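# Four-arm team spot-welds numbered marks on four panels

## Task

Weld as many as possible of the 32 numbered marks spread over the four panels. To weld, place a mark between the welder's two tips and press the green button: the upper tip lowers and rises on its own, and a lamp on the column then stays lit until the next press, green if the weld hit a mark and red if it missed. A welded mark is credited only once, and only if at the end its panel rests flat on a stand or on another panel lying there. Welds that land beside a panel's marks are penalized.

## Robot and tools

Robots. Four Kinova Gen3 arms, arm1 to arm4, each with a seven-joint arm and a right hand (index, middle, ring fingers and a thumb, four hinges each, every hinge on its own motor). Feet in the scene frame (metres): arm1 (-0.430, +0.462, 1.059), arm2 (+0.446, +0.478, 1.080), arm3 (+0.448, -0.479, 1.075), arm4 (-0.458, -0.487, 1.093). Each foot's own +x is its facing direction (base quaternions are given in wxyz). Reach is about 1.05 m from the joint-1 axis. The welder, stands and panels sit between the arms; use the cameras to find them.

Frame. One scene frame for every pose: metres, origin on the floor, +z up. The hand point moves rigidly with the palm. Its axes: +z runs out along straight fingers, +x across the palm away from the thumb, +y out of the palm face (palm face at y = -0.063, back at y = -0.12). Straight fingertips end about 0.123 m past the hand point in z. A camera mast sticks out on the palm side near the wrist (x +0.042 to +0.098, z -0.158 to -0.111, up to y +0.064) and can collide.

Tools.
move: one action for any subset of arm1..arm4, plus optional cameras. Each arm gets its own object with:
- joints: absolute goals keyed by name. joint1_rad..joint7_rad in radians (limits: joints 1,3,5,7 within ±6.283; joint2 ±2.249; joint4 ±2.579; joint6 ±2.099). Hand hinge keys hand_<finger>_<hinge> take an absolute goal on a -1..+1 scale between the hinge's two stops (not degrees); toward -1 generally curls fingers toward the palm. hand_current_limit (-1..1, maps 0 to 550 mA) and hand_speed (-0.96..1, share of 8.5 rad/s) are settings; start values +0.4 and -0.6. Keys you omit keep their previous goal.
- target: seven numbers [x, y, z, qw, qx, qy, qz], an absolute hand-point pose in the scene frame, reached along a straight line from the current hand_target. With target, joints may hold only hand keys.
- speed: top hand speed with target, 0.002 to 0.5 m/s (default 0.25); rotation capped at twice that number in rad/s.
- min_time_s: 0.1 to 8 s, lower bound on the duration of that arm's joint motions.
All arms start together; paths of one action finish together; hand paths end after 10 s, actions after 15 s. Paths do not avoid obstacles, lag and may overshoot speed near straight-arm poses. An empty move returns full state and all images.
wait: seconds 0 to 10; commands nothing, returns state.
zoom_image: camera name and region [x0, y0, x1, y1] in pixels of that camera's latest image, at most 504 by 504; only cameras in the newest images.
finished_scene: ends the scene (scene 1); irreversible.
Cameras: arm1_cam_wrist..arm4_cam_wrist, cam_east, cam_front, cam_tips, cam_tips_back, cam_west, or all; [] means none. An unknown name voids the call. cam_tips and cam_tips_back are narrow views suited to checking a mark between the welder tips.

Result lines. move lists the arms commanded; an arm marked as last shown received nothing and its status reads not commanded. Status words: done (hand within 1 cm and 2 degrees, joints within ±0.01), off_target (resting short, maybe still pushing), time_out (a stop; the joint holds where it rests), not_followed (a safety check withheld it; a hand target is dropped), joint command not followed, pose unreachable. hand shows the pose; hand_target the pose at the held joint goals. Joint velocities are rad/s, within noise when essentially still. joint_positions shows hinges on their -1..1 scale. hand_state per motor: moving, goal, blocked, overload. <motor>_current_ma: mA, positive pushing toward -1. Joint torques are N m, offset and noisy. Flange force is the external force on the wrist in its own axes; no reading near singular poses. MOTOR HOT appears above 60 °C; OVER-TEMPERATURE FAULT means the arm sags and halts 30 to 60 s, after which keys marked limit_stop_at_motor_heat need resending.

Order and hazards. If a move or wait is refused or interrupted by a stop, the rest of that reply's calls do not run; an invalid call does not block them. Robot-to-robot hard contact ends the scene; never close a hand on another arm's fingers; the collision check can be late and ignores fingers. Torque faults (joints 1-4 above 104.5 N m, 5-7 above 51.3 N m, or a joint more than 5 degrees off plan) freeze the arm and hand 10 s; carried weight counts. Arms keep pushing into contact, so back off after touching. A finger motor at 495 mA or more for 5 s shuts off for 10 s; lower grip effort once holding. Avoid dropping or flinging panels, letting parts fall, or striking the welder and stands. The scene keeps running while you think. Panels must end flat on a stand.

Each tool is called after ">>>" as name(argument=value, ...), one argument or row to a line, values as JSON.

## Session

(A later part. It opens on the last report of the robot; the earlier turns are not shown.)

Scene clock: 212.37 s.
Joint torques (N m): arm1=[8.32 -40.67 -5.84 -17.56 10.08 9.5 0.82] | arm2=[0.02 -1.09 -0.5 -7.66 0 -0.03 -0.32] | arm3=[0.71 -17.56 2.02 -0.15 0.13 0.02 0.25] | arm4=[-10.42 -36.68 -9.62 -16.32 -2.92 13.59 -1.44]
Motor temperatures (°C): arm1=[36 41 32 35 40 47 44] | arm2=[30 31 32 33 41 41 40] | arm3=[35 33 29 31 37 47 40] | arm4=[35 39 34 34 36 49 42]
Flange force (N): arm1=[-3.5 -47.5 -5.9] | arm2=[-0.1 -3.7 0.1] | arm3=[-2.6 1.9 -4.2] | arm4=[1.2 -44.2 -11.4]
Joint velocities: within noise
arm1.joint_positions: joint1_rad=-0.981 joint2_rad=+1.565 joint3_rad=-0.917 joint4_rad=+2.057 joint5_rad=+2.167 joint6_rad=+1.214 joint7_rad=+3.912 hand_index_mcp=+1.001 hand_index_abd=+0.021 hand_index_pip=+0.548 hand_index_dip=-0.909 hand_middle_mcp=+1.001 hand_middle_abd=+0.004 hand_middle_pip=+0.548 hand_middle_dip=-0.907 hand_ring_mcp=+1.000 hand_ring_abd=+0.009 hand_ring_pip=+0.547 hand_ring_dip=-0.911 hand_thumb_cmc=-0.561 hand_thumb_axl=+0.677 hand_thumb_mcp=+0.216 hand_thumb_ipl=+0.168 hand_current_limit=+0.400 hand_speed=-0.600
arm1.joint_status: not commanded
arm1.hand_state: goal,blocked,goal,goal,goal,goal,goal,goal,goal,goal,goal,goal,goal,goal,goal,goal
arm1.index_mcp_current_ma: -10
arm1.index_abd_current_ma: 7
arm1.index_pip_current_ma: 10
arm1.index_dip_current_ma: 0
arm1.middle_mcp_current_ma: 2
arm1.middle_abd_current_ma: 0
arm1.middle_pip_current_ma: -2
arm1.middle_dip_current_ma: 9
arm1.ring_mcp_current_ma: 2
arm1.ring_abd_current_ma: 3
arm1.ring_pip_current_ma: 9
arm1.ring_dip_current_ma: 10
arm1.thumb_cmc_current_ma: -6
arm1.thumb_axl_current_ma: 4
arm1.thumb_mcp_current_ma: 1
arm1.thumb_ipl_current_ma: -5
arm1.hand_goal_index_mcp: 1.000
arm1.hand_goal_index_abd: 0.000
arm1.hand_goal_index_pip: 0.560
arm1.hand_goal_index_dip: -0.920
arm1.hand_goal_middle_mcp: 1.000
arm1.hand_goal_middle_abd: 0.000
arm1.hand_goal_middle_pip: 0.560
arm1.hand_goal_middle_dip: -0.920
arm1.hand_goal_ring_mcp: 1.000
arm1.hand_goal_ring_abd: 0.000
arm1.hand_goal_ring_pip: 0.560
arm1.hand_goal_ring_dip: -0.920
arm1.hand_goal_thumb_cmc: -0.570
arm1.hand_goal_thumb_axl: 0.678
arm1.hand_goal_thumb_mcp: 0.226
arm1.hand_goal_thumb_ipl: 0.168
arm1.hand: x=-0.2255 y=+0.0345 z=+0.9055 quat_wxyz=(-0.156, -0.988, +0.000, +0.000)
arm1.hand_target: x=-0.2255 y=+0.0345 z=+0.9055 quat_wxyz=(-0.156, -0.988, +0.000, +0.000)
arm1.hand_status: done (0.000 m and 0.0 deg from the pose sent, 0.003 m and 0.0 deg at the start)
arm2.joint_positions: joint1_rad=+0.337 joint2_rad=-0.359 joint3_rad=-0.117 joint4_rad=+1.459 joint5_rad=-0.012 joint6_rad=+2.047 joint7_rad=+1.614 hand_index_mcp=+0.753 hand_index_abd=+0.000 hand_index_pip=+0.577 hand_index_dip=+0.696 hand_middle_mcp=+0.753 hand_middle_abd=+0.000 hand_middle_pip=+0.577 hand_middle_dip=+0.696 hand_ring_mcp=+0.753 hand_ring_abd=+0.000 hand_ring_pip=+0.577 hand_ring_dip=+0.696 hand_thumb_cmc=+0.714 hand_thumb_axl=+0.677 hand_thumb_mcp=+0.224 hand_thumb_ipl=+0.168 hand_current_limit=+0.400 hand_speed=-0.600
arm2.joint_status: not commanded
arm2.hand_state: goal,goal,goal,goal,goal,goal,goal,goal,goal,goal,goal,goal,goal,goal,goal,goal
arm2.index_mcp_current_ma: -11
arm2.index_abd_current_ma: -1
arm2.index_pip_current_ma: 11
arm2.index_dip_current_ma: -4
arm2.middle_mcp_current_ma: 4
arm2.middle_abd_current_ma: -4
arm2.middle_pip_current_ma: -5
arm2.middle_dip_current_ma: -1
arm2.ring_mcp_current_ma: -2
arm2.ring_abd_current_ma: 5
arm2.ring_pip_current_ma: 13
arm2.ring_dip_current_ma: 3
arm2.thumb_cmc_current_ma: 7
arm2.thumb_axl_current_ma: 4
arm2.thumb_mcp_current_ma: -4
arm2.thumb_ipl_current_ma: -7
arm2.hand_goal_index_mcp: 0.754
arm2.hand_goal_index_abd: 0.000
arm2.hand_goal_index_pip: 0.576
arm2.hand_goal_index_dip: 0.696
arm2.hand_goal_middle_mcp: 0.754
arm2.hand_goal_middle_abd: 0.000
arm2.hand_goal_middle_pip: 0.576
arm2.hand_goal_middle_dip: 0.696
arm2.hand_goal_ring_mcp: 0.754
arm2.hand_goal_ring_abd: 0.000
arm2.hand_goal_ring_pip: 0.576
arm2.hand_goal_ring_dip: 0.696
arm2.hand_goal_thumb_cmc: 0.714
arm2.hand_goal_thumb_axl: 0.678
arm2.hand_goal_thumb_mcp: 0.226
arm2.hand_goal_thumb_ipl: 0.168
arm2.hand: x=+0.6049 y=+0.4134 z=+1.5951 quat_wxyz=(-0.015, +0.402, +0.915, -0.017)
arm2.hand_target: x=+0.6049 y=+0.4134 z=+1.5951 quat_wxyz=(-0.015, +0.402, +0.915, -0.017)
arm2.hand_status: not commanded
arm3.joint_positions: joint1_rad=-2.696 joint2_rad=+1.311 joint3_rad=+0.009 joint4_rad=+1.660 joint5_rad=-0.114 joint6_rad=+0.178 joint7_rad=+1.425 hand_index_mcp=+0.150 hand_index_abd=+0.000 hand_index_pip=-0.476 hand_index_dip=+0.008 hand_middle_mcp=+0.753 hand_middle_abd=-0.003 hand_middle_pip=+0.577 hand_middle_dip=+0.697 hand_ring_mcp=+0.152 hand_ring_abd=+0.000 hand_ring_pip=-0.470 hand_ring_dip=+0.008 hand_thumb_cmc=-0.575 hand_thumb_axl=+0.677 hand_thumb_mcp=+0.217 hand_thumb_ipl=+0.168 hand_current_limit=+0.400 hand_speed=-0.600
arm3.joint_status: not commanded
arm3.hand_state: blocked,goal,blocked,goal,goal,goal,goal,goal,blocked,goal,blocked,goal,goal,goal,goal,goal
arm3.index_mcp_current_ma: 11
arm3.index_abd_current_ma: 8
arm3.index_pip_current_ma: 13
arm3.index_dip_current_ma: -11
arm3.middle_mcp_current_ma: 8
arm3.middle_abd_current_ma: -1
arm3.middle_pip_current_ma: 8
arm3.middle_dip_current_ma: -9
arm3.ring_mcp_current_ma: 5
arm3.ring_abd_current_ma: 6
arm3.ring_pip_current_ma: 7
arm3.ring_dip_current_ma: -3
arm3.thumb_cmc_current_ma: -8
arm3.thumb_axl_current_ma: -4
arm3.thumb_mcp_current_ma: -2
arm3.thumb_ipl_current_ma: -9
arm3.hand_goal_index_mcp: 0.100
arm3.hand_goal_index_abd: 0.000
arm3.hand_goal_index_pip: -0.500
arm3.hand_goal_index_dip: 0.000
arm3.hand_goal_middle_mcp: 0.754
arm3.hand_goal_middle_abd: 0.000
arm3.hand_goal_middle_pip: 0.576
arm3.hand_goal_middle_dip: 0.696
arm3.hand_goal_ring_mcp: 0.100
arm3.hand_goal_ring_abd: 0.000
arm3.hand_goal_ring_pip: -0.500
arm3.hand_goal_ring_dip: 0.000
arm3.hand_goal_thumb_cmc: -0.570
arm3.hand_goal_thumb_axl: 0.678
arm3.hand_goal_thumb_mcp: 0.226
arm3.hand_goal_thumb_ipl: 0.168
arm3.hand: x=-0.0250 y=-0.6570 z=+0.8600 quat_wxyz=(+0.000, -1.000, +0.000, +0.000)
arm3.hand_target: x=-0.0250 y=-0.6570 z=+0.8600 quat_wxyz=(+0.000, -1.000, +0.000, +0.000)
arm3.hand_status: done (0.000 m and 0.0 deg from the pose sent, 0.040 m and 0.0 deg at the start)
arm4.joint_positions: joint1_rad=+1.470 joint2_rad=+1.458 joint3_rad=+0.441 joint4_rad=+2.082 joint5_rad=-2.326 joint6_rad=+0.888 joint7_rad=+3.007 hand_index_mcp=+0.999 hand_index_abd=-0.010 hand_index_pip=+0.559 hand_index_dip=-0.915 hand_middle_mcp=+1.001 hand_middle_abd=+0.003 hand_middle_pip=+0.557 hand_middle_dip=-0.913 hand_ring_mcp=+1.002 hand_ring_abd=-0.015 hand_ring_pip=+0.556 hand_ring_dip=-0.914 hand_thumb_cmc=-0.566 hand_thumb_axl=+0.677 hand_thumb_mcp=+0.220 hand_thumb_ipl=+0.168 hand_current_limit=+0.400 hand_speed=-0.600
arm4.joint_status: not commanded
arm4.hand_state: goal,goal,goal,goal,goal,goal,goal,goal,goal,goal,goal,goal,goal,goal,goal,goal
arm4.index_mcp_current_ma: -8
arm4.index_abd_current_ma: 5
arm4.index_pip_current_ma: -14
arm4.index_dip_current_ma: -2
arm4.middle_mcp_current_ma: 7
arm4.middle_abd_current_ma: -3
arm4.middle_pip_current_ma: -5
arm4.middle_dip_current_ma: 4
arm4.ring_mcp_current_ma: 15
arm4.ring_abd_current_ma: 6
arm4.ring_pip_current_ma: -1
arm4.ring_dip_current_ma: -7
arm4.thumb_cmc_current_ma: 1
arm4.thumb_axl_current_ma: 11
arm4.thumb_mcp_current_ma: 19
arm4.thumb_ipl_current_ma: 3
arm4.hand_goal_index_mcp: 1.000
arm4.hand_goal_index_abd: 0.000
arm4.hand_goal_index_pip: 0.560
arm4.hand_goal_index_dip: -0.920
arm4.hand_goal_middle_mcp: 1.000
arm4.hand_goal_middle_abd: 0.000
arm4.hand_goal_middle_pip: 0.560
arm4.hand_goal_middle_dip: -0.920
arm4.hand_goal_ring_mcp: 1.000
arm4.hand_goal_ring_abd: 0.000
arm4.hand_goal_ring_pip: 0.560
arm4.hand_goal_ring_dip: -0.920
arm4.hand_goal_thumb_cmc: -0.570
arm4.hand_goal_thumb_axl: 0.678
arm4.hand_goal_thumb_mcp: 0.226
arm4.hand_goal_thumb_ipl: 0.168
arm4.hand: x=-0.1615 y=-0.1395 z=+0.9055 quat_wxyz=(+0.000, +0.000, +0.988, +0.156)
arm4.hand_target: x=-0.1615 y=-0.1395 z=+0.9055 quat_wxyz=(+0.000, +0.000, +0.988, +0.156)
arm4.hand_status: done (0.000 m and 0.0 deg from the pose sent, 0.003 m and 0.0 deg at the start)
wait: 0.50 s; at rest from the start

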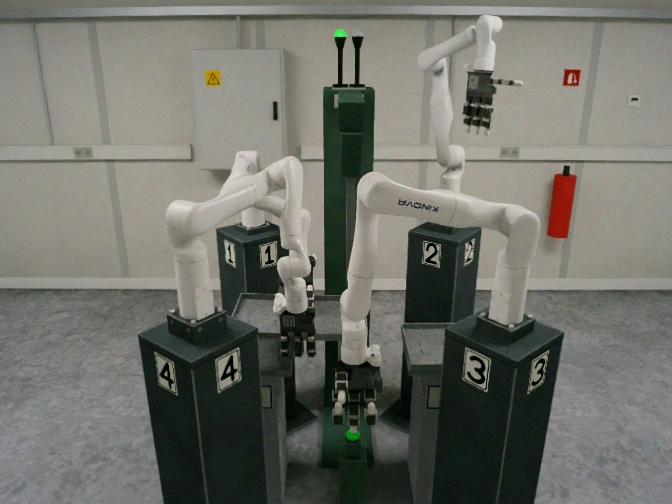

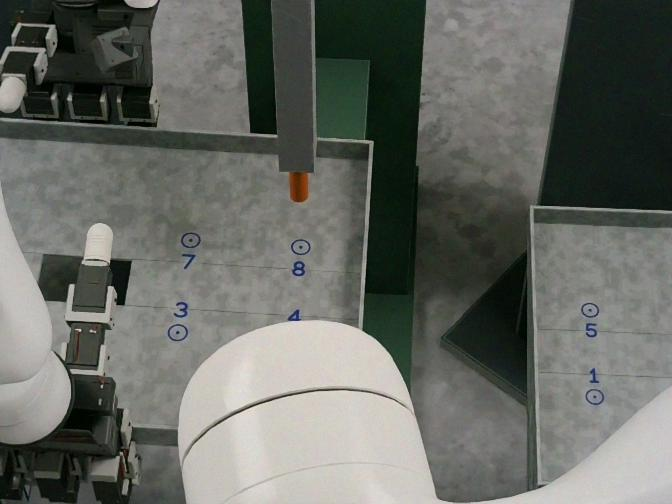

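>>> move(
  arm1={"target": [-0.2255, 0.0385, 0.9185, 0.1564, 0.9877, 0, 0], "speed": 0.05},
  arm4={"target": [-0.1615, -0.1355, 0.9185, 0, 0, 0.9877, 0.1564], "speed": 0.05},
  arm3={"target": [-0.0250, -0.6570, 0.882, 0, 1, 0, 0], "speed": 0.06},
  cameras=["cam_front", "cam_tips"],
)

>>> zoom_image(
  camera="cam_front",
  region=[180, 240, 440, 420],
)

Scene clock: 220.30 s.
Joint torques (N m): arm1=[8.39 -40.14 -5.62 -17.46 10.13 9.67 0.83] | arm2=[-0.02 -1.01 -0.59 -7.59 -0.04 -0.07 -0.28] | arm3=[0.72 -19.13 2.12 -0.41 0.11 0.05 0.25] | arm4=[-10.5 -36.41 -9.64 -16.64 -3.11 13.69 -1.41]
Motor temperatures (°C): arm1=[36 41 32 35 40 47 44] | arm2=[30 31 32 33 41 41 40] | arm3=[35 33 29 31 37 47 40] | arm4=[35 40 34 34 36 50 42]
Flange force (N): arm1=[-3.5 -47.7 -5.8] | arm2=[0.1 -3.9 -0.2] | arm3=[-2.8 1.9 -0.5] | arm4=[1.1 -44.4 -11.5]
move: arm1 done; arm3 done; arm4 done
Joint velocities: within noise
arm1.joint_positions: joint1_rad=-0.983 joint2_rad=+1.540 joint3_rad=-0.935 joint4_rad=+2.085 joint5_rad=+2.143 joint6_rad=+1.227 joint7_rad=+3.903 hand_index_mcp=+1.001 hand_index_abd=+0.022 hand_index_pip=+0.548 hand_index_dip=-0.909 hand_middle_mcp=+1.001 hand_middle_abd=+0.004 hand_middle_pip=+0.548 hand_middle_dip=-0.907 hand_ring_mcp=+1.000 hand_ring_abd=+0.009 hand_ring_pip=+0.547 hand_ring_dip=-0.911 hand_thumb_cmc=-0.561 hand_thumb_axl=+0.677 hand_thumb_mcp=+0.216 hand_thumb_ipl=+0.168 hand_current_limit=+0.400 hand_speed=-0.600
arm1.joint_status: not commanded
arm1.hand_state: goal,blocked,goal,goal,goal,goal,goal,goal,goal,goal,goal,goal,goal,goal,goal,goal
arm1.index_mcp_current_ma: -7
arm1.index_abd_current_ma: 6
arm1.index_pip_current_ma: 9
arm1.index_dip_current_ma: 1
arm1.middle_mcp_current_ma: 8
arm1.middle_abd_current_ma: 4
arm1.middle_pip_current_ma: 1
arm1.middle_dip_current_ma: 8
arm1.ring_mcp_current_ma: 5
arm1.ring_abd_current_ma: 8
arm1.ring_pip_current_ma: 6
arm1.ring_dip_current_ma: 3
arm1.thumb_cmc_current_ma: 6
arm1.thumb_axl_current_ma: -2
arm1.thumb_mcp_current_ma: 2
arm1.thumb_ipl_current_ma: 0
arm1.hand_goal_index_mcp: 1.000
arm1.hand_goal_index_abd: 0.000
arm1.hand_goal_index_pip: 0.560
arm1.hand_goal_index_dip: -0.920
arm1.hand_goal_middle_mcp: 1.000
arm1.hand_goal_middle_abd: 0.000
arm1.hand_goal_middle_pip: 0.560
arm1.hand_goal_middle_dip: -0.920
arm1.hand_goal_ring_mcp: 1.000
arm1.hand_goal_ring_abd: 0.000
arm1.hand_goal_ring_pip: 0.560
arm1.hand_goal_ring_dip: -0.920
arm1.hand_goal_thumb_cmc: -0.570
arm1.hand_goal_thumb_axl: 0.678
arm1.hand_goal_thumb_mcp: 0.226
arm1.hand_goal_thumb_ipl: 0.168
arm1.hand: x=-0.2255 y=+0.0385 z=+0.9185 quat_wxyz=(-0.156, -0.988, +0.000, +0.000)
arm1.hand_target: x=-0.2255 y=+0.0385 z=+0.9185 quat_wxyz=(-0.156, -0.988, +0.000, +0.000)
arm1.hand_status: done (0.000 m and 0.0 deg from the pose sent, 0.014 m and 0.0 deg at the start)
arm2: as last shown
arm2.index_mcp_current_ma: -7
arm2.index_abd_current_ma: -4
arm2.index_dip_current_ma: 2
arm2.middle_mcp_current_ma: 7
arm2.middle_abd_current_ma: -1
arm2.middle_pip_current_ma: 1
arm2.middle_dip_current_ma: 3
arm2.ring_mcp_current_ma: 0
arm2.ring_abd_current_ma: 3
arm2.ring_pip_current_ma: 14
arm2.ring_dip_current_ma: 1
arm2.thumb_cmc_current_ma: 9
arm2.thumb_axl_current_ma: 6
arm2.thumb_mcp_current_ma: -1
arm2.thumb_ipl_current_ma: -5
arm3.joint_positions: joint1_rad=-2.697 joint2_rad=+1.259 joint3_rad=+0.011 joint4_rad=+1.692 joint5_rad=-0.114 joint6_rad=+0.199 joint7_rad=+1.424 hand_index_mcp=+0.150 hand_index_abd=+0.000 hand_index_pip=-0.476 hand_index_dip=+0.008 hand_middle_mcp=+0.753 hand_middle_abd=-0.003 hand_middle_pip=+0.577 hand_middle_dip=+0.700 hand_ring_mcp=+0.152 hand_ring_abd=+0.000 hand_ring_pip=-0.470 hand_ring_dip=+0.008 hand_thumb_cmc=-0.575 hand_thumb_axl=+0.677 hand_thumb_mcp=+0.216 hand_thumb_ipl=+0.168 hand_current_limit=+0.400 hand_speed=-0.600
arm3.joint_status: not commanded
arm3.hand_state: blocked,goal,blocked,goal,goal,goal,goal,goal,blocked,goal,blocked,goal,goal,goal,goal,goal
arm3.index_mcp_current_ma: 7
arm3.index_abd_current_ma: 14
arm3.index_pip_current_ma: 12
arm3.index_dip_current_ma: -13
arm3.middle_mcp_current_ma: 9
arm3.middle_abd_current_ma: -4
arm3.middle_pip_current_ma: 9
arm3.middle_dip_current_ma: -11
arm3.ring_mcp_current_ma: -2
arm3.ring_abd_current_ma: 3
arm3.ring_pip_current_ma: 6
arm3.ring_dip_current_ma: -4
arm3.thumb_cmc_current_ma: 0
arm3.thumb_axl_current_ma: -3
arm3.thumb_mcp_current_ma: 0
arm3.thumb_ipl_current_ma: -10
arm3.hand_goal_index_mcp: 0.100
arm3.hand_goal_index_abd: 0.000
arm3.hand_goal_index_pip: -0.500
arm3.hand_goal_index_dip: 0.000
arm3.hand_goal_middle_mcp: 0.754
arm3.hand_goal_middle_abd: 0.000
arm3.hand_goal_middle_pip: 0.576
arm3.hand_goal_middle_dip: 0.696
arm3.hand_goal_ring_mcp: 0.100
arm3.hand_goal_ring_abd: 0.000
arm3.hand_goal_ring_pip: -0.500
arm3.hand_goal_ring_dip: 0.000
arm3.hand_goal_thumb_cmc: -0.570
arm3.hand_goal_thumb_axl: 0.678
arm3.hand_goal_thumb_mcp: 0.226
arm3.hand_goal_thumb_ipl: 0.168
arm3.hand: x=-0.0250 y=-0.6570 z=+0.8820 quat_wxyz=(+0.000, -1.000, +0.000, +0.000)
arm3.hand_target: x=-0.0250 y=-0.6570 z=+0.8820 quat_wxyz=(+0.000, -1.000, +0.000, +0.000)
arm3.hand_status: done (0.000 m and 0.0 deg from the pose sent, 0.022 m and 0.0 deg at the start)
arm4.joint_positions: joint1_rad=+1.464 joint2_rad=+1.421 joint3_rad=+0.444 joint4_rad=+2.099 joint5_rad=-2.307 joint6_rad=+0.873 joint7_rad=+2.991 hand_index_mcp=+0.998 hand_index_abd=-0.010 hand_index_pip=+0.559 hand_index_dip=-0.915 hand_middle_mcp=+1.001 hand_middle_abd=+0.003 hand_middle_pip=+0.557 hand_middle_dip=-0.913 hand_ring_mcp=+1.002 hand_ring_abd=-0.015 hand_ring_pip=+0.556 hand_ring_dip=-0.914 hand_thumb_cmc=-0.566 hand_thumb_axl=+0.677 hand_thumb_mcp=+0.220 hand_thumb_ipl=+0.168 hand_current_limit=+0.400 hand_speed=-0.600
arm4.joint_status: not commanded
arm4.hand_state: goal,goal,goal,goal,goal,goal,goal,goal,goal,goal,goal,goal,goal,goal,goal,goal
arm4.index_mcp_current_ma: 10
arm4.index_abd_current_ma: 0
arm4.index_pip_current_ma: -7
arm4.index_dip_current_ma: 20
arm4.middle_mcp_current_ma: 6
arm4.middle_abd_current_ma: -3
arm4.middle_pip_current_ma: -4
arm4.middle_dip_current_ma: -13
arm4.ring_mcp_current_ma: -8
arm4.ring_abd_current_ma: 8
arm4.ring_pip_current_ma: -11
arm4.ring_dip_current_ma: 6
arm4.thumb_cmc_current_ma: 15
arm4.thumb_axl_current_ma: -8
arm4.thumb_mcp_current_ma: -4
arm4.thumb_ipl_current_ma: -3
arm4.hand_goal_index_mcp: 1.000
arm4.hand_goal_index_abd: 0.000
arm4.hand_goal_index_pip: 0.560
arm4.hand_goal_index_dip: -0.920
arm4.hand_goal_middle_mcp: 1.000
arm4.hand_goal_middle_abd: 0.000
arm4.hand_goal_middle_pip: 0.560
arm4.hand_goal_middle_dip: -0.920
arm4.hand_goal_ring_mcp: 1.000
arm4.hand_goal_ring_abd: 0.000
arm4.hand_goal_ring_pip: 0.560
arm4.hand_goal_ring_dip: -0.920
arm4.hand_goal_thumb_cmc: -0.570
arm4.hand_goal_thumb_axl: 0.678
arm4.hand_goal_thumb_mcp: 0.226
arm4.hand_goal_thumb_ipl: 0.168
arm4.hand: x=-0.1615 y=-0.1355 z=+0.9185 quat_wxyz=(+0.000, +0.000, +0.988, +0.156)
arm4.hand_target: x=-0.1615 y=-0.1355 z=+0.9185 quat_wxyz=(+0.000, +0.000, +0.988, +0.156)
arm4.hand_status: done (0.000 m and 0.0 deg from the pose sent, 0.014 m and 0.0 deg at the start)

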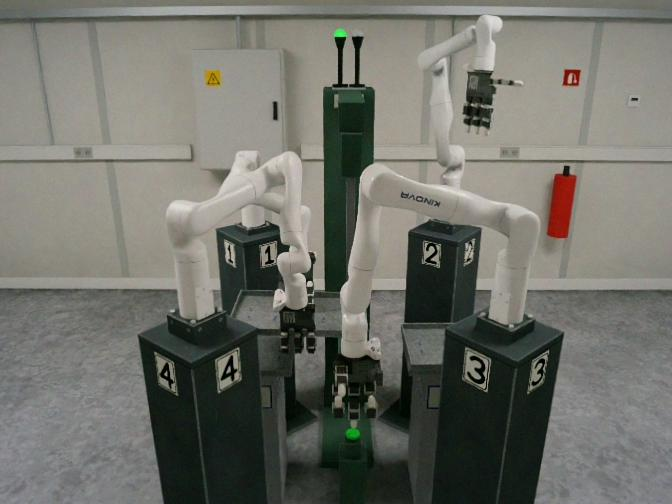

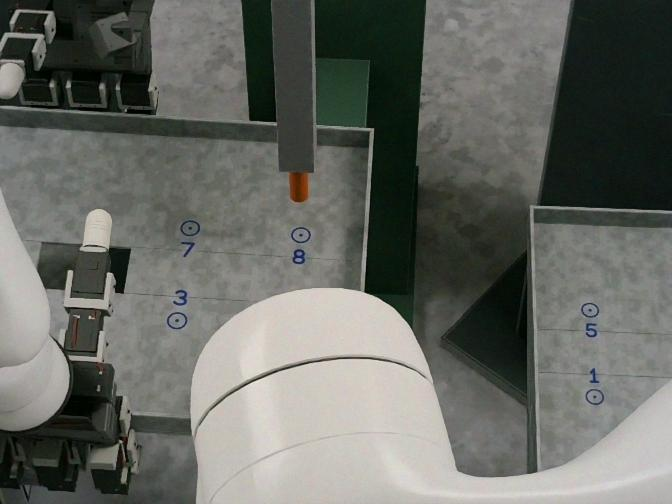

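Scaled by 1.938.

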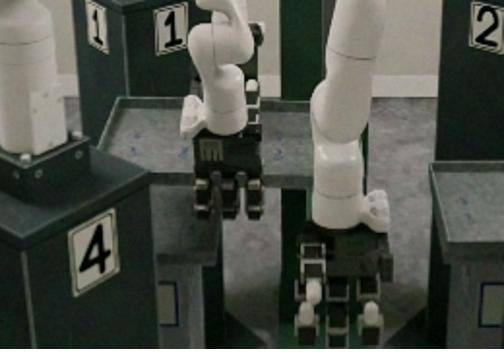

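>>> zoom_image(
  camera="cam_front",
  region=[225, 280, 375, 350],
)

Scaled by 3.360.

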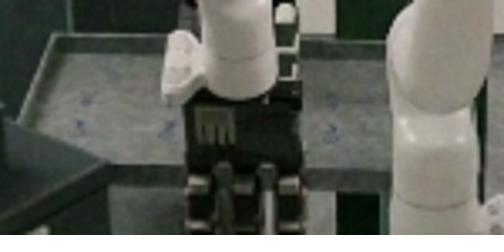

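>>> move(
  arm1={"target": [-0.2269, 0.1385, 0.9142, 0.1564, 0.98763, -0.00191, 0.01207], "speed": 0.07},
  arm4={"target": [-0.1629, -0.0355, 0.9158, 0.01207, -0.00191, 0.98763, 0.15639], "speed": 0.07},
  cameras=["cam_front", "cam_tips"],
)

>>> zoom_image(
  camera="cam_front",
  region=[225, 270, 375, 340],
)

>>> zoom_image(
  camera="cam_tips",
  region=[260, 150, 380, 260],
)

Scene clock: 224.27 s.
Joint torques (N m): arm1=[8.38 -35.81 -2.73 -11.12 5.71 11.63 0.3] | arm2=[-0.01 -0.95 -0.59 -7.63 -0.02 -0.07 -0.31] | arm3=[0.67 -19.11 2.04 -0.42 0.11 0.12 0.19] | arm4=[-8.92 -38.09 -6.35 -20.79 -4.63 11.38 -1.35]
Motor temperatures (°C): arm1=[36 41 32 35 40 47 44] | arm2=[30 31 32 33 41 41 40] | arm3=[35 33 29 31 37 47 40] | arm4=[35 40 34 34 36 50 42]
Flange force (N): arm1=[-4.7 -44.9 -4.7] | arm2=[0.2 -3.9 0.0] | arm3=[-2.6 1.7 -0.5] | arm4=[2.3 -40.8 -10.8]
move: arm1 done; arm4 done
Joint velocities: within noise
arm1.joint_positions: joint1_rad=-1.134 joint2_rad=+1.670 joint3_rad=-0.956 joint4_rad=+2.283 joint5_rad=+2.240 joint6_rad=+1.464 joint7_rad=+3.574 hand_index_mcp=+1.001 hand_index_abd=+0.022 hand_index_pip=+0.548 hand_index_dip=-0.909 hand_middle_mcp=+1.001 hand_middle_abd=+0.004 hand_middle_pip=+0.548 hand_middle_dip=-0.907 hand_ring_mcp=+1.001 hand_ring_abd=+0.010 hand_ring_pip=+0.547 hand_ring_dip=-0.911 hand_thumb_cmc=-0.561 hand_thumb_axl=+0.677 hand_thumb_mcp=+0.216 hand_thumb_ipl=+0.168 hand_current_limit=+0.400 hand_speed=-0.600
arm1.joint_status: not commanded
arm1.hand_state: goal,blocked,goal,goal,goal,goal,goal,goal,goal,goal,goal,goal,goal,goal,goal,goal
arm1.index_mcp_current_ma: -13
arm1.index_abd_current_ma: 7
arm1.index_pip_current_ma: 13
arm1.index_dip_current_ma: 2
arm1.middle_mcp_current_ma: 10
arm1.middle_abd_current_ma: -3
arm1.middle_pip_current_ma: 1
arm1.middle_dip_current_ma: 4
arm1.ring_mcp_current_ma: 6
arm1.ring_abd_current_ma: 8
arm1.ring_pip_current_ma: 12
arm1.ring_dip_current_ma: 10
arm1.thumb_cmc_current_ma: -3
arm1.thumb_axl_current_ma: 0
arm1.thumb_mcp_current_ma: -2
arm1.thumb_ipl_current_ma: -2
arm1.hand_goal_index_mcp: 1.000
arm1.hand_goal_index_abd: 0.000
arm1.hand_goal_index_pip: 0.560
arm1.hand_goal_index_dip: -0.920
arm1.hand_goal_middle_mcp: 1.000
arm1.hand_goal_middle_abd: 0.000
arm1.hand_goal_middle_pip: 0.560
arm1.hand_goal_middle_dip: -0.920
arm1.hand_goal_ring_mcp: 1.000
arm1.hand_goal_ring_abd: 0.000
arm1.hand_goal_ring_pip: 0.560
arm1.hand_goal_ring_dip: -0.920
arm1.hand_goal_thumb_cmc: -0.570
arm1.hand_goal_thumb_axl: 0.678
arm1.hand_goal_thumb_mcp: 0.226
arm1.hand_goal_thumb_ipl: 0.168
arm1.hand: x=-0.2269 y=+0.1385 z=+0.9142 quat_wxyz=(-0.156, -0.988, +0.002, -0.012)
arm1.hand_target: x=-0.2269 y=+0.1385 z=+0.9142 quat_wxyz=(-0.156, -0.988, +0.002, -0.012)
arm1.hand_status: done (0.000 m and 0.0 deg from the pose sent, 0.100 m and 1.4 deg at the start)
arm2, arm3: as last shown
arm2.index_mcp_current_ma: -12
arm2.index_abd_current_ma: -5
arm2.index_pip_current_ma: 15
arm2.index_dip_current_ma: -3
arm2.middle_mcp_current_ma: 10
arm2.middle_abd_current_ma: -2
arm2.middle_pip_current_ma: -1
arm2.middle_dip_current_ma: -2
arm2.ring_mcp_current_ma: -3
arm2.ring_abd_current_ma: 0
arm2.ring_pip_current_ma: 12
arm2.ring_dip_current_ma: -1
arm2.thumb_cmc_current_ma: 4
arm2.thumb_axl_current_ma: 4
arm2.thumb_mcp_current_ma: -8
arm2.thumb_ipl_current_ma: -3
arm3.index_mcp_current_ma: 6
arm3.index_abd_current_ma: 3
arm3.index_pip_current_ma: 10
arm3.index_dip_current_ma: -14
arm3.middle_mcp_current_ma: 2
arm3.middle_abd_current_ma: 4
arm3.middle_pip_current_ma: 8
arm3.ring_mcp_current_ma: -3
arm3.ring_abd_current_ma: 9
arm3.ring_pip_current_ma: 3
arm3.ring_dip_current_ma: -5
arm3.thumb_cmc_current_ma: -3
arm3.thumb_axl_current_ma: -4
arm3.thumb_mcp_current_ma: -6
arm3.thumb_ipl_current_ma: -3
arm4.joint_positions: joint1_rad=+1.338 joint2_rad=+1.361 joint3_rad=+0.358 joint4_rad=+1.920 joint5_rad=-2.284 joint6_rad=+0.634 joint7_rad=+2.772 hand_index_mcp=+0.998 hand_index_abd=-0.010 hand_index_pip=+0.562 hand_index_dip=-0.915 hand_middle_mcp=+1.000 hand_middle_abd=+0.003 hand_middle_pip=+0.557 hand_middle_dip=-0.913 hand_ring_mcp=+1.002 hand_ring_abd=-0.015 hand_ring_pip=+0.556 hand_ring_dip=-0.914 hand_thumb_cmc=-0.566 hand_thumb_axl=+0.677 hand_thumb_mcp=+0.220 hand_thumb_ipl=+0.168 hand_current_limit=+0.400 hand_speed=-0.600
arm4.joint_status: not commanded
arm4.hand_state: goal,goal,goal,goal,goal,goal,goal,goal,goal,goal,goal,goal,goal,goal,goal,goal
arm4.index_mcp_current_ma: -3
arm4.index_abd_current_ma: 21
arm4.index_pip_current_ma: 1
arm4.index_dip_current_ma: 5
arm4.middle_mcp_current_ma: -6
arm4.middle_abd_current_ma: -15
arm4.middle_pip_current_ma: -15
arm4.middle_dip_current_ma: -1
arm4.ring_mcp_current_ma: 6
arm4.ring_abd_current_ma: 15
arm4.ring_pip_current_ma: -20
arm4.ring_dip_current_ma: 0
arm4.thumb_cmc_current_ma: 17
arm4.thumb_axl_current_ma: 6
arm4.thumb_mcp_current_ma: 8
arm4.thumb_ipl_current_ma: -12
arm4.hand_goal_index_mcp: 1.000
arm4.hand_goal_index_abd: 0.000
arm4.hand_goal_index_pip: 0.560
arm4.hand_goal_index_dip: -0.920
arm4.hand_goal_middle_mcp: 1.000
arm4.hand_goal_middle_abd: 0.000
arm4.hand_goal_middle_pip: 0.560
arm4.hand_goal_middle_dip: -0.920
arm4.hand_goal_ring_mcp: 1.000
arm4.hand_goal_ring_abd: 0.000
arm4.hand_goal_ring_pip: 0.560
arm4.hand_goal_ring_dip: -0.920
arm4.hand_goal_thumb_cmc: -0.570
arm4.hand_goal_thumb_axl: 0.678
arm4.hand_goal_thumb_mcp: 0.226
arm4.hand_goal_thumb_ipl: 0.168
arm4.hand: x=-0.1629 y=-0.0355 z=+0.9158 quat_wxyz=(+0.012, -0.002, +0.988, +0.156)
arm4.hand_target: x=-0.1629 y=-0.0355 z=+0.9158 quat_wxyz=(+0.012, -0.002, +0.988, +0.156)
arm4.hand_status: done (0.000 m and 0.0 deg from the pose sent, 0.100 m and 1.4 deg at the start)

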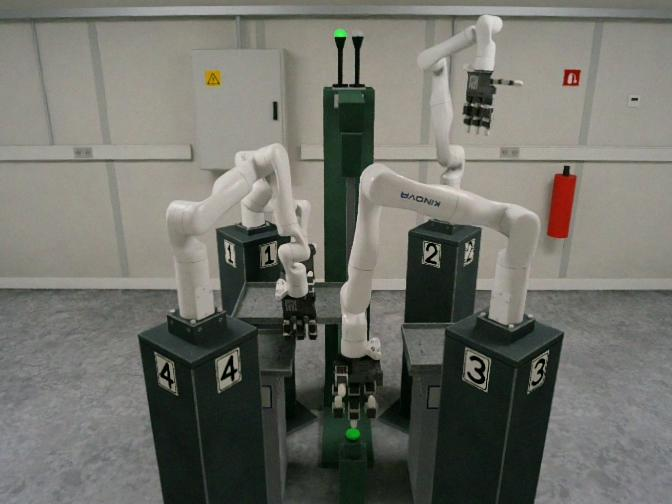

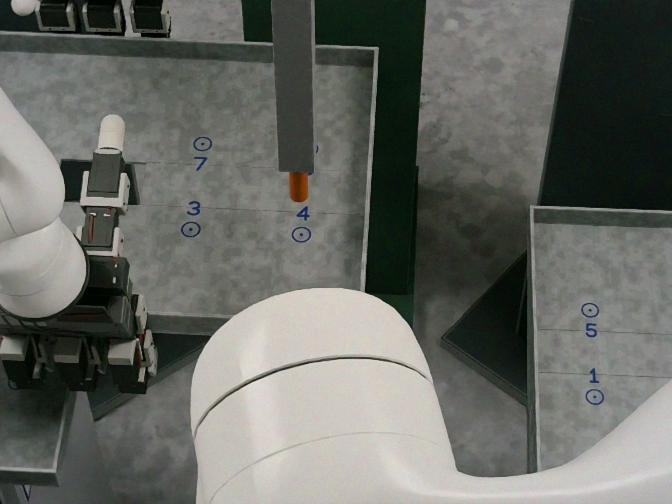

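Scaled by 3.360.

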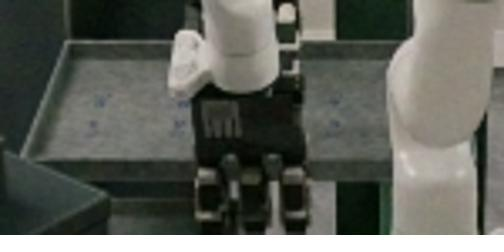

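Scaled by 4.200.

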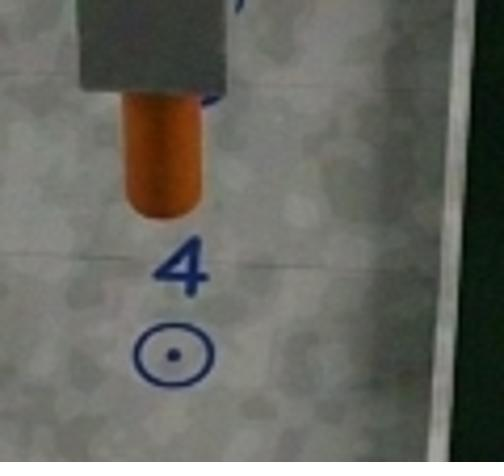

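>>> move(
  arm1={"target": [-0.2276, 0.1392, 0.9007, 0.1564, 0.98763, -0.00191, 0.01207], "speed": 0.05},
  arm4={"target": [-0.1636, -0.0348, 0.9023, 0.01207, -0.00191, 0.98763, 0.15639], "speed": 0.05},
  cameras=["cam_tips"],
)

>>> zoom_image(
  camera="cam_tips",
  region=[260, 150, 380, 260],
)

>>> move(
  arm3={"target": [-0.0250, -0.6570, 0.860, 0, 1, 0, 0], "speed": 0.06},
)

>>> wait(
  seconds=1.0,
  cameras=["cam_front", "cam_tips"],
)

>>> zoom_image(
  camera="cam_tips",
  region=[260, 150, 380, 260],
)

Scene clock: 226.17 s.
Joint torques (N m): arm1=[8.02 -35.67 -3.02 -10.91 5.64 11.33 0.39] | arm2=[-0.05 -0.89 -0.58 -7.64 0.02 -0.03 -0.3] | arm3=[0.69 -19.08 2.07 -0.46 0.14 0.1 0.2] | arm4=[-8.72 -38.07 -6.04 -20.35 -4.48 11.15 -1.29]
Motor temperatures (°C): arm1=[36 41 32 35 40 47 44] | arm2=[30 31 32 33 41 41 40] | arm3=[35 33 29 31 37 47 40] | arm4=[35 40 34 34 36 50 42]
Flange force (N): arm1=[-5.0 -43.8 -5.0] | arm2=[0.3 -3.7 0.2] | arm3=[-2.5 1.7 -0.6] | arm4=[2.2 -39.8 -10.9]
move: arm1 done; arm4 done
Joint velocities: within noise
arm1.joint_positions: joint1_rad=-1.133 joint2_rad=+1.699 joint3_rad=-0.931 joint4_rad=+2.262 joint5_rad=+2.275 joint6_rad=+1.458 joint7_rad=+3.575 hand_index_mcp=+1.001 hand_index_abd=+0.022 hand_index_pip=+0.548 hand_index_dip=-0.909 hand_middle_mcp=+1.001 hand_middle_abd=+0.004 hand_middle_pip=+0.548 hand_middle_dip=-0.907 hand_ring_mcp=+1.001 hand_ring_abd=+0.010 hand_ring_pip=+0.547 hand_ring_dip=-0.911 hand_thumb_cmc=-0.561 hand_thumb_axl=+0.677 hand_thumb_mcp=+0.216 hand_thumb_ipl=+0.168 hand_current_limit=+0.400 hand_speed=-0.600
arm1.joint_status: not commanded
arm1.hand_state: goal,blocked,goal,goal,goal,goal,goal,goal,goal,goal,goal,goal,goal,goal,goal,goal
arm1.index_mcp_current_ma: -15
arm1.index_abd_current_ma: 12
arm1.index_pip_current_ma: 4
arm1.index_dip_current_ma: 3
arm1.middle_mcp_current_ma: -3
arm1.middle_abd_current_ma: 9
arm1.middle_pip_current_ma: -3
arm1.middle_dip_current_ma: 2
arm1.ring_mcp_current_ma: 4
arm1.ring_abd_current_ma: 14
arm1.ring_pip_current_ma: 9
arm1.ring_dip_current_ma: 7
arm1.thumb_cmc_current_ma: 1
arm1.thumb_axl_current_ma: 2
arm1.thumb_mcp_current_ma: 3
arm1.thumb_ipl_current_ma: -1
arm1.hand_goal_index_mcp: 1.000
arm1.hand_goal_index_abd: 0.000
arm1.hand_goal_index_pip: 0.560
arm1.hand_goal_index_dip: -0.920
arm1.hand_goal_middle_mcp: 1.000
arm1.hand_goal_middle_abd: 0.000
arm1.hand_goal_middle_pip: 0.560
arm1.hand_goal_middle_dip: -0.920
arm1.hand_goal_ring_mcp: 1.000
arm1.hand_goal_ring_abd: 0.000
arm1.hand_goal_ring_pip: 0.560
arm1.hand_goal_ring_dip: -0.920
arm1.hand_goal_thumb_cmc: -0.570
arm1.hand_goal_thumb_axl: 0.678
arm1.hand_goal_thumb_mcp: 0.226
arm1.hand_goal_thumb_ipl: 0.168
arm1.hand: x=-0.2276 y=+0.1392 z=+0.9007 quat_wxyz=(-0.156, -0.988, +0.002, -0.012)
arm1.hand_target: x=-0.2276 y=+0.1392 z=+0.9007 quat_wxyz=(-0.156, -0.988, +0.002, -0.012)
arm1.hand_status: done (0.000 m and 0.0 deg from the pose sent, 0.014 m and 0.0 deg at the start)
arm2, arm3: as last shown
arm2.index_mcp_current_ma: -13
arm2.index_abd_current_ma: 0
arm2.index_pip_current_ma: 12
arm2.middle_mcp_current_ma: 8
arm2.middle_abd_current_ma: -6
arm2.middle_dip_current_ma: -6
arm2.ring_mcp_current_ma: 2
arm2.ring_abd_current_ma: 4
arm2.ring_pip_current_ma: 8
arm2.thumb_cmc_current_ma: 8
arm2.thumb_axl_current_ma: 10
arm2.thumb_mcp_current_ma: -4
arm2.thumb_ipl_current_ma: -6
arm3.index_mcp_current_ma: 8
arm3.index_abd_current_ma: 7
arm3.index_pip_current_ma: 12
arm3.index_dip_current_ma: -8
arm3.middle_mcp_current_ma: 7
arm3.middle_abd_current_ma: 0
arm3.middle_dip_current_ma: -4
arm3.ring_mcp_current_ma: 2
arm3.ring_abd_current_ma: 11
arm3.ring_pip_current_ma: 8
arm3.ring_dip_current_ma: 1
arm3.thumb_cmc_current_ma: -11
arm3.thumb_mcp_current_ma: -3
arm3.thumb_ipl_current_ma: -7
arm4.joint_positions: joint1_rad=+1.335 joint2_rad=+1.395 joint3_rad=+0.356 joint4_rad=+1.897 joint5_rad=-2.305 joint6_rad=+0.641 joint7_rad=+2.780 hand_index_mcp=+0.998 hand_index_abd=-0.011 hand_index_pip=+0.559 hand_index_dip=-0.915 hand_middle_mcp=+1.000 hand_middle_abd=+0.003 hand_middle_pip=+0.557 hand_middle_dip=-0.913 hand_ring_mcp=+1.002 hand_ring_abd=-0.015 hand_ring_pip=+0.556 hand_ring_dip=-0.914 hand_thumb_cmc=-0.567 hand_thumb_axl=+0.677 hand_thumb_mcp=+0.220 hand_thumb_ipl=+0.168 hand_current_limit=+0.400 hand_speed=-0.600
arm4.joint_status: not commanded
arm4.hand_state: goal,goal,goal,goal,goal,goal,goal,goal,goal,goal,goal,goal,goal,goal,goal,goal
arm4.index_mcp_current_ma: -1
arm4.index_abd_current_ma: -4
arm4.index_pip_current_ma: 4
arm4.index_dip_current_ma: 6
arm4.middle_mcp_current_ma: -2
arm4.middle_abd_current_ma: 14
arm4.middle_pip_current_ma: -17
arm4.middle_dip_current_ma: 2
arm4.ring_mcp_current_ma: 3
arm4.ring_abd_current_ma: 16
arm4.ring_pip_current_ma: -9
arm4.ring_dip_current_ma: 16
arm4.thumb_cmc_current_ma: 15
arm4.thumb_axl_current_ma: -16
arm4.thumb_mcp_current_ma: -2
arm4.thumb_ipl_current_ma: -10
arm4.hand_goal_index_mcp: 1.000
arm4.hand_goal_index_abd: 0.000
arm4.hand_goal_index_pip: 0.560
arm4.hand_goal_index_dip: -0.920
arm4.hand_goal_middle_mcp: 1.000
arm4.hand_goal_middle_abd: 0.000
arm4.hand_goal_middle_pip: 0.560
arm4.hand_goal_middle_dip: -0.920
arm4.hand_goal_ring_mcp: 1.000
arm4.hand_goal_ring_abd: 0.000
arm4.hand_goal_ring_pip: 0.560
arm4.hand_goal_ring_dip: -0.920
arm4.hand_goal_thumb_cmc: -0.570
arm4.hand_goal_thumb_axl: 0.678
arm4.hand_goal_thumb_mcp: 0.226
arm4.hand_goal_thumb_ipl: 0.168
arm4.hand: x=-0.1636 y=-0.0348 z=+0.9023 quat_wxyz=(+0.012, -0.002, +0.988, +0.156)
arm4.hand_target: x=-0.1636 y=-0.0348 z=+0.9023 quat_wxyz=(+0.012, -0.002, +0.988, +0.156)
arm4.hand_status: done (0.000 m and 0.0 deg from the pose sent, 0.014 m and 0.0 deg at the start)

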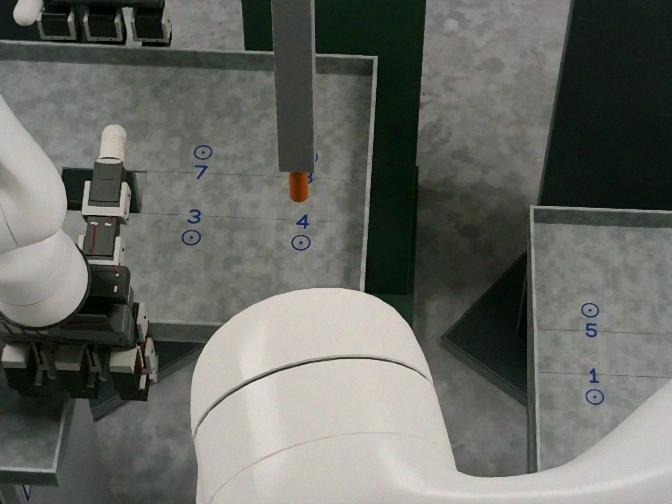

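Scaled by 4.200.

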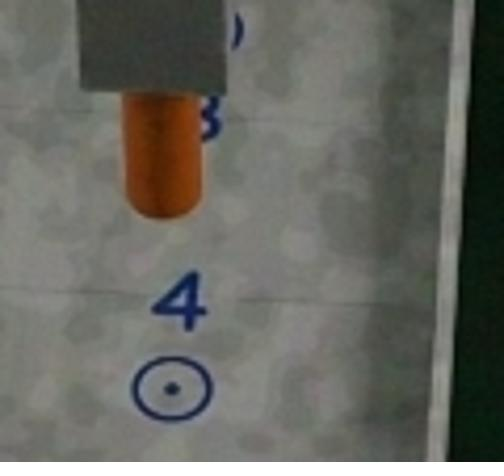

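Scene clock: 227.13 s.
Joint torques (N m): arm1=[8.08 -35.75 -3.03 -10.89 5.65 11.33 0.37] | arm2=[-0.12 -0.94 -0.61 -7.59 -0.06 -0.05 -0.22] | arm3=[0.67 -17.48 2.04 -0.11 0.12 0.05 0.24] | arm4=[-8.64 -38.14 -6.04 -20.33 -4.53 11.2 -1.3]
Motor temperatures (°C): arm1=[36 41 32 35 40 47 44] | arm2=[30 31 32 33 41 41 40] | arm3=[35 33 29 31 37 47 40] | arm4=[35 40 34 34 36 50 42]
Flange force (N): arm1=[-4.8 -43.9 -4.8] | arm2=[0.2 -3.7 -0.1] | arm3=[-2.6 1.8 -4.3] | arm4=[2.2 -39.6 -10.7]
move: arm3 done
Joint velocities: within noise
arm1, arm2, arm4: as last shown
arm1.index_mcp_current_ma: -13
arm1.index_abd_current_ma: 11
arm1.index_pip_current_ma: 8
arm1.index_dip_current_ma: -3
arm1.middle_mcp_current_ma: 4
arm1.middle_abd_current_ma: -5
arm1.middle_pip_current_ma: 5
arm1.middle_dip_current_ma: 4
arm1.ring_mcp_current_ma: 5
arm1.ring_abd_current_ma: 9
arm1.ring_pip_current_ma: 3
arm1.ring_dip_current_ma: 10
arm1.thumb_cmc_current_ma: -6
arm1.thumb_axl_current_ma: -2
arm1.thumb_mcp_current_ma: -2
arm1.thumb_ipl_current_ma: 1
arm2.index_mcp_current_ma: -9
arm2.index_abd_current_ma: -2
arm2.index_pip_current_ma: 15
arm2.index_dip_current_ma: -2
arm2.middle_mcp_current_ma: 7
arm2.middle_abd_current_ma: -8
arm2.middle_pip_current_ma: 0
arm2.middle_dip_current_ma: -7
arm2.ring_mcp_current_ma: 1
arm2.ring_abd_current_ma: 5
arm2.ring_pip_current_ma: 11
arm2.ring_dip_current_ma: 4
arm2.thumb_cmc_current_ma: 2
arm2.thumb_axl_current_ma: 3
arm2.thumb_mcp_current_ma: -2
arm2.thumb_ipl_current_ma: -2
arm3.joint_positions: joint1_rad=-2.696 joint2_rad=+1.311 joint3_rad=+0.009 joint4_rad=+1.660 joint5_rad=-0.114 joint6_rad=+0.178 joint7_rad=+1.425 hand_index_mcp=+0.150 hand_index_abd=+0.000 hand_index_pip=-0.476 hand_index_dip=+0.008 hand_middle_mcp=+0.753 hand_middle_abd=-0.005 hand_middle_pip=+0.577 hand_middle_dip=+0.701 hand_ring_mcp=+0.152 hand_ring_abd=+0.000 hand_ring_pip=-0.470 hand_ring_dip=+0.008 hand_thumb_cmc=-0.574 hand_thumb_axl=+0.677 hand_thumb_mcp=+0.216 hand_thumb_ipl=+0.168 hand_current_limit=+0.400 hand_speed=-0.600
arm3.joint_status: not commanded
arm3.hand_state: blocked,goal,blocked,goal,goal,goal,goal,goal,blocked,goal,blocked,goal,goal,goal,goal,goal
arm3.index_mcp_current_ma: 6
arm3.index_abd_current_ma: 8
arm3.index_pip_current_ma: 8
arm3.index_dip_current_ma: -12
arm3.middle_mcp_current_ma: 5
arm3.middle_abd_current_ma: 1
arm3.middle_pip_current_ma: 10
arm3.middle_dip_current_ma: -12
arm3.ring_mcp_current_ma: -4
arm3.ring_abd_current_ma: 14
arm3.ring_pip_current_ma: 10
arm3.ring_dip_current_ma: 5
arm3.thumb_cmc_current_ma: -8
arm3.thumb_axl_current_ma: -2
arm3.thumb_mcp_current_ma: -3
arm3.thumb_ipl_current_ma: -13
arm3.hand_goal_index_mcp: 0.100
arm3.hand_goal_index_abd: 0.000
arm3.hand_goal_index_pip: -0.500
arm3.hand_goal_index_dip: 0.000
arm3.hand_goal_middle_mcp: 0.754
arm3.hand_goal_middle_abd: 0.000
arm3.hand_goal_middle_pip: 0.576
arm3.hand_goal_middle_dip: 0.696
arm3.hand_goal_ring_mcp: 0.100
arm3.hand_goal_ring_abd: 0.000
arm3.hand_goal_ring_pip: -0.500
arm3.hand_goal_ring_dip: 0.000
arm3.hand_goal_thumb_cmc: -0.570
arm3.hand_goal_thumb_axl: 0.678
arm3.hand_goal_thumb_mcp: 0.226
arm3.hand_goal_thumb_ipl: 0.168
arm3.hand: x=-0.0250 y=-0.6570 z=+0.8600 quat_wxyz=(+0.000, -1.000, +0.000, +0.000)
arm3.hand_target: x=-0.0250 y=-0.6570 z=+0.8600 quat_wxyz=(+0.000, -1.000, +0.000, +0.000)
arm3.hand_status: done (0.000 m and 0.0 deg from the pose sent, 0.022 m and 0.0 deg at the start)
arm4.index_mcp_current_ma: -10
arm4.index_abd_current_ma: 11
arm4.index_pip_current_ma: 1
arm4.index_dip_current_ma: -8
arm4.middle_mcp_current_ma: -4
arm4.middle_abd_current_ma: 8
arm4.middle_pip_current_ma: -3
arm4.middle_dip_current_ma: -11
arm4.ring_mcp_current_ma: -7
arm4.ring_abd_current_ma: -1
arm4.ring_pip_current_ma: -12
arm4.ring_dip_current_ma: 6
arm4.thumb_cmc_current_ma: 13
arm4.thumb_axl_current_ma: -1
arm4.thumb_mcp_current_ma: 5
arm4.thumb_ipl_current_ma: -7
pictures: none

Scene clock: 228.13 s.
Joint torques (N m): arm1=[8.09 -36.43 -3.35 -10.31 5.51 11.57 0.42] | arm2=[-0.06 -0.97 -0.54 -7.48 0.03 -0.1 -0.27] | arm3=[0.74 -17.51 2.08 -0.09 0.13 0.06 0.23] | arm4=[-8.89 -37.92 -6.38 -20.55 -4.51 11.29 -1.3]
Motor temperatures (°C): arm1=[36 42 32 35 40 47 44] | arm2=[30 31 32 33 41 41 40] | arm3=[35 33 29 31 37 47 40] | arm4=[35 40 34 34 36 50 42]
Flange force (N): arm1=[-4.5 -44.6 -1.4] | arm2=[0.0 -3.5 -0.7] | arm3=[-2.6 1.9 -4.2] | arm4=[2.0 -39.9 -11.9]
Joint velocities: within noise
arm1.joint_positions: joint1_rad=-1.133 joint2_rad=+1.699 joint3_rad=-0.931 joint4_rad=+2.262 joint5_rad=+2.275 joint6_rad=+1.458 joint7_rad=+3.575 hand_index_mcp=+1.001 hand_index_abd=+0.022 hand_index_pip=+0.548 hand_index_dip=-0.909 hand_middle_mcp=+1.001 hand_middle_abd=+0.004 hand_middle_pip=+0.548 hand_middle_dip=-0.907 hand_ring_mcp=+1.001 hand_ring_abd=+0.009 hand_ring_pip=+0.548 hand_ring_dip=-0.911 hand_thumb_cmc=-0.561 hand_thumb_axl=+0.677 hand_thumb_mcp=+0.216 hand_thumb_ipl=+0.168 hand_current_limit=+0.400 hand_speed=-0.600
arm1.joint_status: not commanded
arm1.hand_state: goal,blocked,goal,goal,goal,goal,goal,goal,goal,goal,goal,goal,goal,goal,goal,goal
arm1.index_mcp_current_ma: -9
arm1.index_abd_current_ma: 9
arm1.index_pip_current_ma: 11
arm1.index_dip_current_ma: 1
arm1.middle_mcp_current_ma: 9
arm1.middle_abd_current_ma: -6
arm1.middle_pip_current_ma: 1
arm1.middle_dip_current_ma: 1
arm1.ring_mcp_current_ma: -4
arm1.ring_abd_current_ma: 10
arm1.ring_pip_current_ma: 13
arm1.ring_dip_current_ma: 6
arm1.thumb_cmc_current_ma: -1
arm1.thumb_axl_current_ma: 3
arm1.thumb_mcp_current_ma: 1
arm1.thumb_ipl_current_ma: 10
arm1.hand_goal_index_mcp: 1.000
arm1.hand_goal_index_abd: 0.000
arm1.hand_goal_index_pip: 0.560
arm1.hand_goal_index_dip: -0.920
arm1.hand_goal_middle_mcp: 1.000
arm1.hand_goal_middle_abd: 0.000
arm1.hand_goal_middle_pip: 0.560
arm1.hand_goal_middle_dip: -0.920
arm1.hand_goal_ring_mcp: 1.000
arm1.hand_goal_ring_abd: 0.000
arm1.hand_goal_ring_pip: 0.560
arm1.hand_goal_ring_dip: -0.920
arm1.hand_goal_thumb_cmc: -0.570
arm1.hand_goal_thumb_axl: 0.678
arm1.hand_goal_thumb_mcp: 0.226
arm1.hand_goal_thumb_ipl: 0.168
arm1.hand: x=-0.2276 y=+0.1392 z=+0.9007 quat_wxyz=(-0.156, -0.988, +0.002, -0.012)
arm1.hand_target: x=-0.2276 y=+0.1392 z=+0.9007 quat_wxyz=(-0.156, -0.988, +0.002, -0.012)
arm1.hand_status: not commanded
arm2.joint_positions: joint1_rad=+0.337 joint2_rad=-0.359 joint3_rad=-0.117 joint4_rad=+1.459 joint5_rad=-0.012 joint6_rad=+2.047 joint7_rad=+1.614 hand_index_mcp=+0.753 hand_index_abd=+0.000 hand_index_pip=+0.577 hand_index_dip=+0.696 hand_middle_mcp=+0.753 hand_middle_abd=+0.000 hand_middle_pip=+0.577 hand_middle_dip=+0.696 hand_ring_mcp=+0.753 hand_ring_abd=+0.000 hand_ring_pip=+0.577 hand_ring_dip=+0.696 hand_thumb_cmc=+0.714 hand_thumb_axl=+0.677 hand_thumb_mcp=+0.224 hand_thumb_ipl=+0.168 hand_current_limit=+0.400 hand_speed=-0.600
arm2.joint_status: not commanded
arm2.hand_state: goal,goal,goal,goal,goal,goal,goal,goal,goal,goal,goal,goal,goal,goal,goal,goal
arm2.index_mcp_current_ma: -6
arm2.index_abd_current_ma: -3
arm2.index_pip_current_ma: 11
arm2.index_dip_current_ma: -5
arm2.middle_mcp_current_ma: 6
arm2.middle_abd_current_ma: -7
arm2.middle_pip_current_ma: -1
arm2.middle_dip_current_ma: -4
arm2.ring_mcp_current_ma: -4
arm2.ring_abd_current_ma: 4
arm2.ring_pip_current_ma: 12
arm2.ring_dip_current_ma: 1
arm2.thumb_cmc_current_ma: 8
arm2.thumb_axl_current_ma: 7
arm2.thumb_mcp_current_ma: -7
arm2.thumb_ipl_current_ma: -5
arm2.hand_goal_index_mcp: 0.754
arm2.hand_goal_index_abd: 0.000
arm2.hand_goal_index_pip: 0.576
arm2.hand_goal_index_dip: 0.696
arm2.hand_goal_middle_mcp: 0.754
arm2.hand_goal_middle_abd: 0.000
arm2.hand_goal_middle_pip: 0.576
arm2.hand_goal_middle_dip: 0.696
arm2.hand_goal_ring_mcp: 0.754
arm2.hand_goal_ring_abd: 0.000
arm2.hand_goal_ring_pip: 0.576
arm2.hand_goal_ring_dip: 0.696
arm2.hand_goal_thumb_cmc: 0.714
arm2.hand_goal_thumb_axl: 0.678
arm2.hand_goal_thumb_mcp: 0.226
arm2.hand_goal_thumb_ipl: 0.168
arm2.hand: x=+0.6049 y=+0.4134 z=+1.5951 quat_wxyz=(-0.015, +0.402, +0.915, -0.017)
arm2.hand_target: x=+0.6049 y=+0.4134 z=+1.5951 quat_wxyz=(-0.015, +0.402, +0.915, -0.017)
arm2.hand_status: not commanded
arm3.joint_positions: joint1_rad=-2.696 joint2_rad=+1.311 joint3_rad=+0.009 joint4_rad=+1.660 joint5_rad=-0.114 joint6_rad=+0.178 joint7_rad=+1.425 hand_index_mcp=+0.150 hand_index_abd=+0.000 hand_index_pip=-0.476 hand_index_dip=+0.008 hand_middle_mcp=+0.753 hand_middle_abd=-0.005 hand_middle_pip=+0.577 hand_middle_dip=+0.701 hand_ring_mcp=+0.152 hand_ring_abd=+0.000 hand_ring_pip=-0.470 hand_ring_dip=+0.008 hand_thumb_cmc=-0.574 hand_thumb_axl=+0.677 hand_thumb_mcp=+0.216 hand_thumb_ipl=+0.168 hand_current_limit=+0.400 hand_speed=-0.600
arm3.joint_status: not commanded
arm3.hand_state: blocked,goal,blocked,goal,goal,goal,goal,goal,blocked,goal,blocked,goal,goal,goal,goal,goal
arm3.index_mcp_current_ma: 2
arm3.index_abd_current_ma: 8
arm3.index_pip_current_ma: 12
arm3.index_dip_current_ma: -11
arm3.middle_mcp_current_ma: 2
arm3.middle_abd_current_ma: 3
arm3.middle_pip_current_ma: 7
arm3.middle_dip_current_ma: -10
arm3.ring_mcp_current_ma: 0
arm3.ring_abd_current_ma: 7
arm3.ring_pip_current_ma: 5
arm3.ring_dip_current_ma: 4
arm3.thumb_cmc_current_ma: 0
arm3.thumb_axl_current_ma: -3
arm3.thumb_mcp_current_ma: -8
arm3.thumb_ipl_current_ma: -12
arm3.hand_goal_index_mcp: 0.100
arm3.hand_goal_index_abd: 0.000
arm3.hand_goal_index_pip: -0.500
arm3.hand_goal_index_dip: 0.000
arm3.hand_goal_middle_mcp: 0.754
arm3.hand_goal_middle_abd: 0.000
arm3.hand_goal_middle_pip: 0.576
arm3.hand_goal_middle_dip: 0.696
arm3.hand_goal_ring_mcp: 0.100
arm3.hand_goal_ring_abd: 0.000
arm3.hand_goal_ring_pip: -0.500
arm3.hand_goal_ring_dip: 0.000
arm3.hand_goal_thumb_cmc: -0.570
arm3.hand_goal_thumb_axl: 0.678
arm3.hand_goal_thumb_mcp: 0.226
arm3.hand_goal_thumb_ipl: 0.168
arm3.hand: x=-0.0250 y=-0.6570 z=+0.8600 quat_wxyz=(+0.000, -1.000, +0.000, +0.000)
arm3.hand_target: x=-0.0250 y=-0.6570 z=+0.8600 quat_wxyz=(+0.000, -1.000, +0.000, +0.000)
arm3.hand_status: done (0.000 m and 0.0 deg from the pose sent, 0.022 m and 0.0 deg at the start)
arm4.joint_positions: joint1_rad=+1.335 joint2_rad=+1.395 joint3_rad=+0.356 joint4_rad=+1.897 joint5_rad=-2.305 joint6_rad=+0.641 joint7_rad=+2.780 hand_index_mcp=+0.998 hand_index_abd=-0.011 hand_index_pip=+0.559 hand_index_dip=-0.915 hand_middle_mcp=+1.000 hand_middle_abd=+0.002 hand_middle_pip=+0.558 hand_middle_dip=-0.913 hand_ring_mcp=+1.002 hand_ring_abd=-0.016 hand_ring_pip=+0.560 hand_ring_dip=-0.914 hand_thumb_cmc=-0.567 hand_thumb_axl=+0.677 hand_thumb_mcp=+0.220 hand_thumb_ipl=+0.168 hand_current_limit=+0.400 hand_speed=-0.600
arm4.joint_status: not commanded
arm4.hand_state: goal,goal,goal,goal,goal,goal,goal,goal,goal,goal,goal,goal,goal,goal,goal,goal
arm4.index_mcp_current_ma: -1
arm4.index_abd_current_ma: 8
arm4.index_pip_current_ma: 2
arm4.index_dip_current_ma: -3
arm4.middle_mcp_current_ma: -15
arm4.middle_abd_current_ma: 8
arm4.middle_pip_current_ma: -6
arm4.middle_dip_current_ma: 5
arm4.ring_mcp_current_ma: -3
arm4.ring_abd_current_ma: 5
arm4.ring_pip_current_ma: -3
arm4.ring_dip_current_ma: 20
arm4.thumb_cmc_current_ma: 12
arm4.thumb_axl_current_ma: -4
arm4.thumb_mcp_current_ma: 13
arm4.thumb_ipl_current_ma: -5
arm4.hand_goal_index_mcp: 1.000
arm4.hand_goal_index_abd: 0.000
arm4.hand_goal_index_pip: 0.560
arm4.hand_goal_index_dip: -0.920
arm4.hand_goal_middle_mcp: 1.000
arm4.hand_goal_middle_abd: 0.000
arm4.hand_goal_middle_pip: 0.560
arm4.hand_goal_middle_dip: -0.920
arm4.hand_goal_ring_mcp: 1.000
arm4.hand_goal_ring_abd: 0.000
arm4.hand_goal_ring_pip: 0.560
arm4.hand_goal_ring_dip: -0.920
arm4.hand_goal_thumb_cmc: -0.570
arm4.hand_goal_thumb_axl: 0.678
arm4.hand_goal_thumb_mcp: 0.226
arm4.hand_goal_thumb_ipl: 0.168
arm4.hand: x=-0.1636 y=-0.0348 z=+0.9023 quat_wxyz=(+0.012, -0.002, +0.988, +0.156)
arm4.hand_target: x=-0.1636 y=-0.0348 z=+0.9023 quat_wxyz=(+0.012, -0.002, +0.988, +0.156)
arm4.hand_status: not commanded
wait: 1.00 s; at rest by 0.63 s

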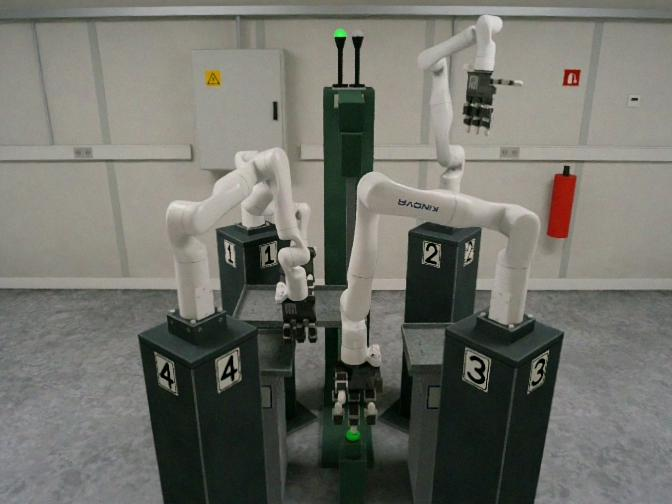

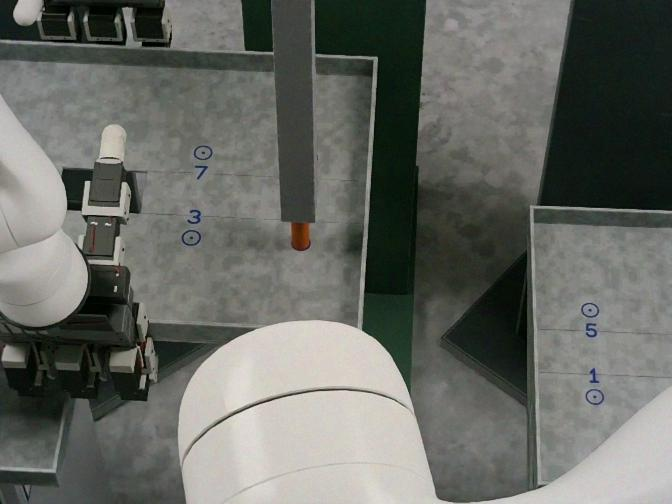

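Scaled by 4.200.

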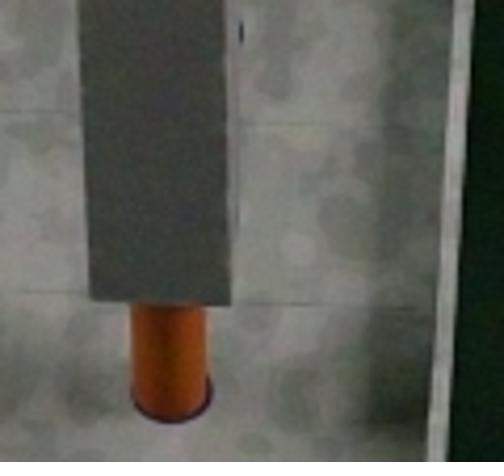

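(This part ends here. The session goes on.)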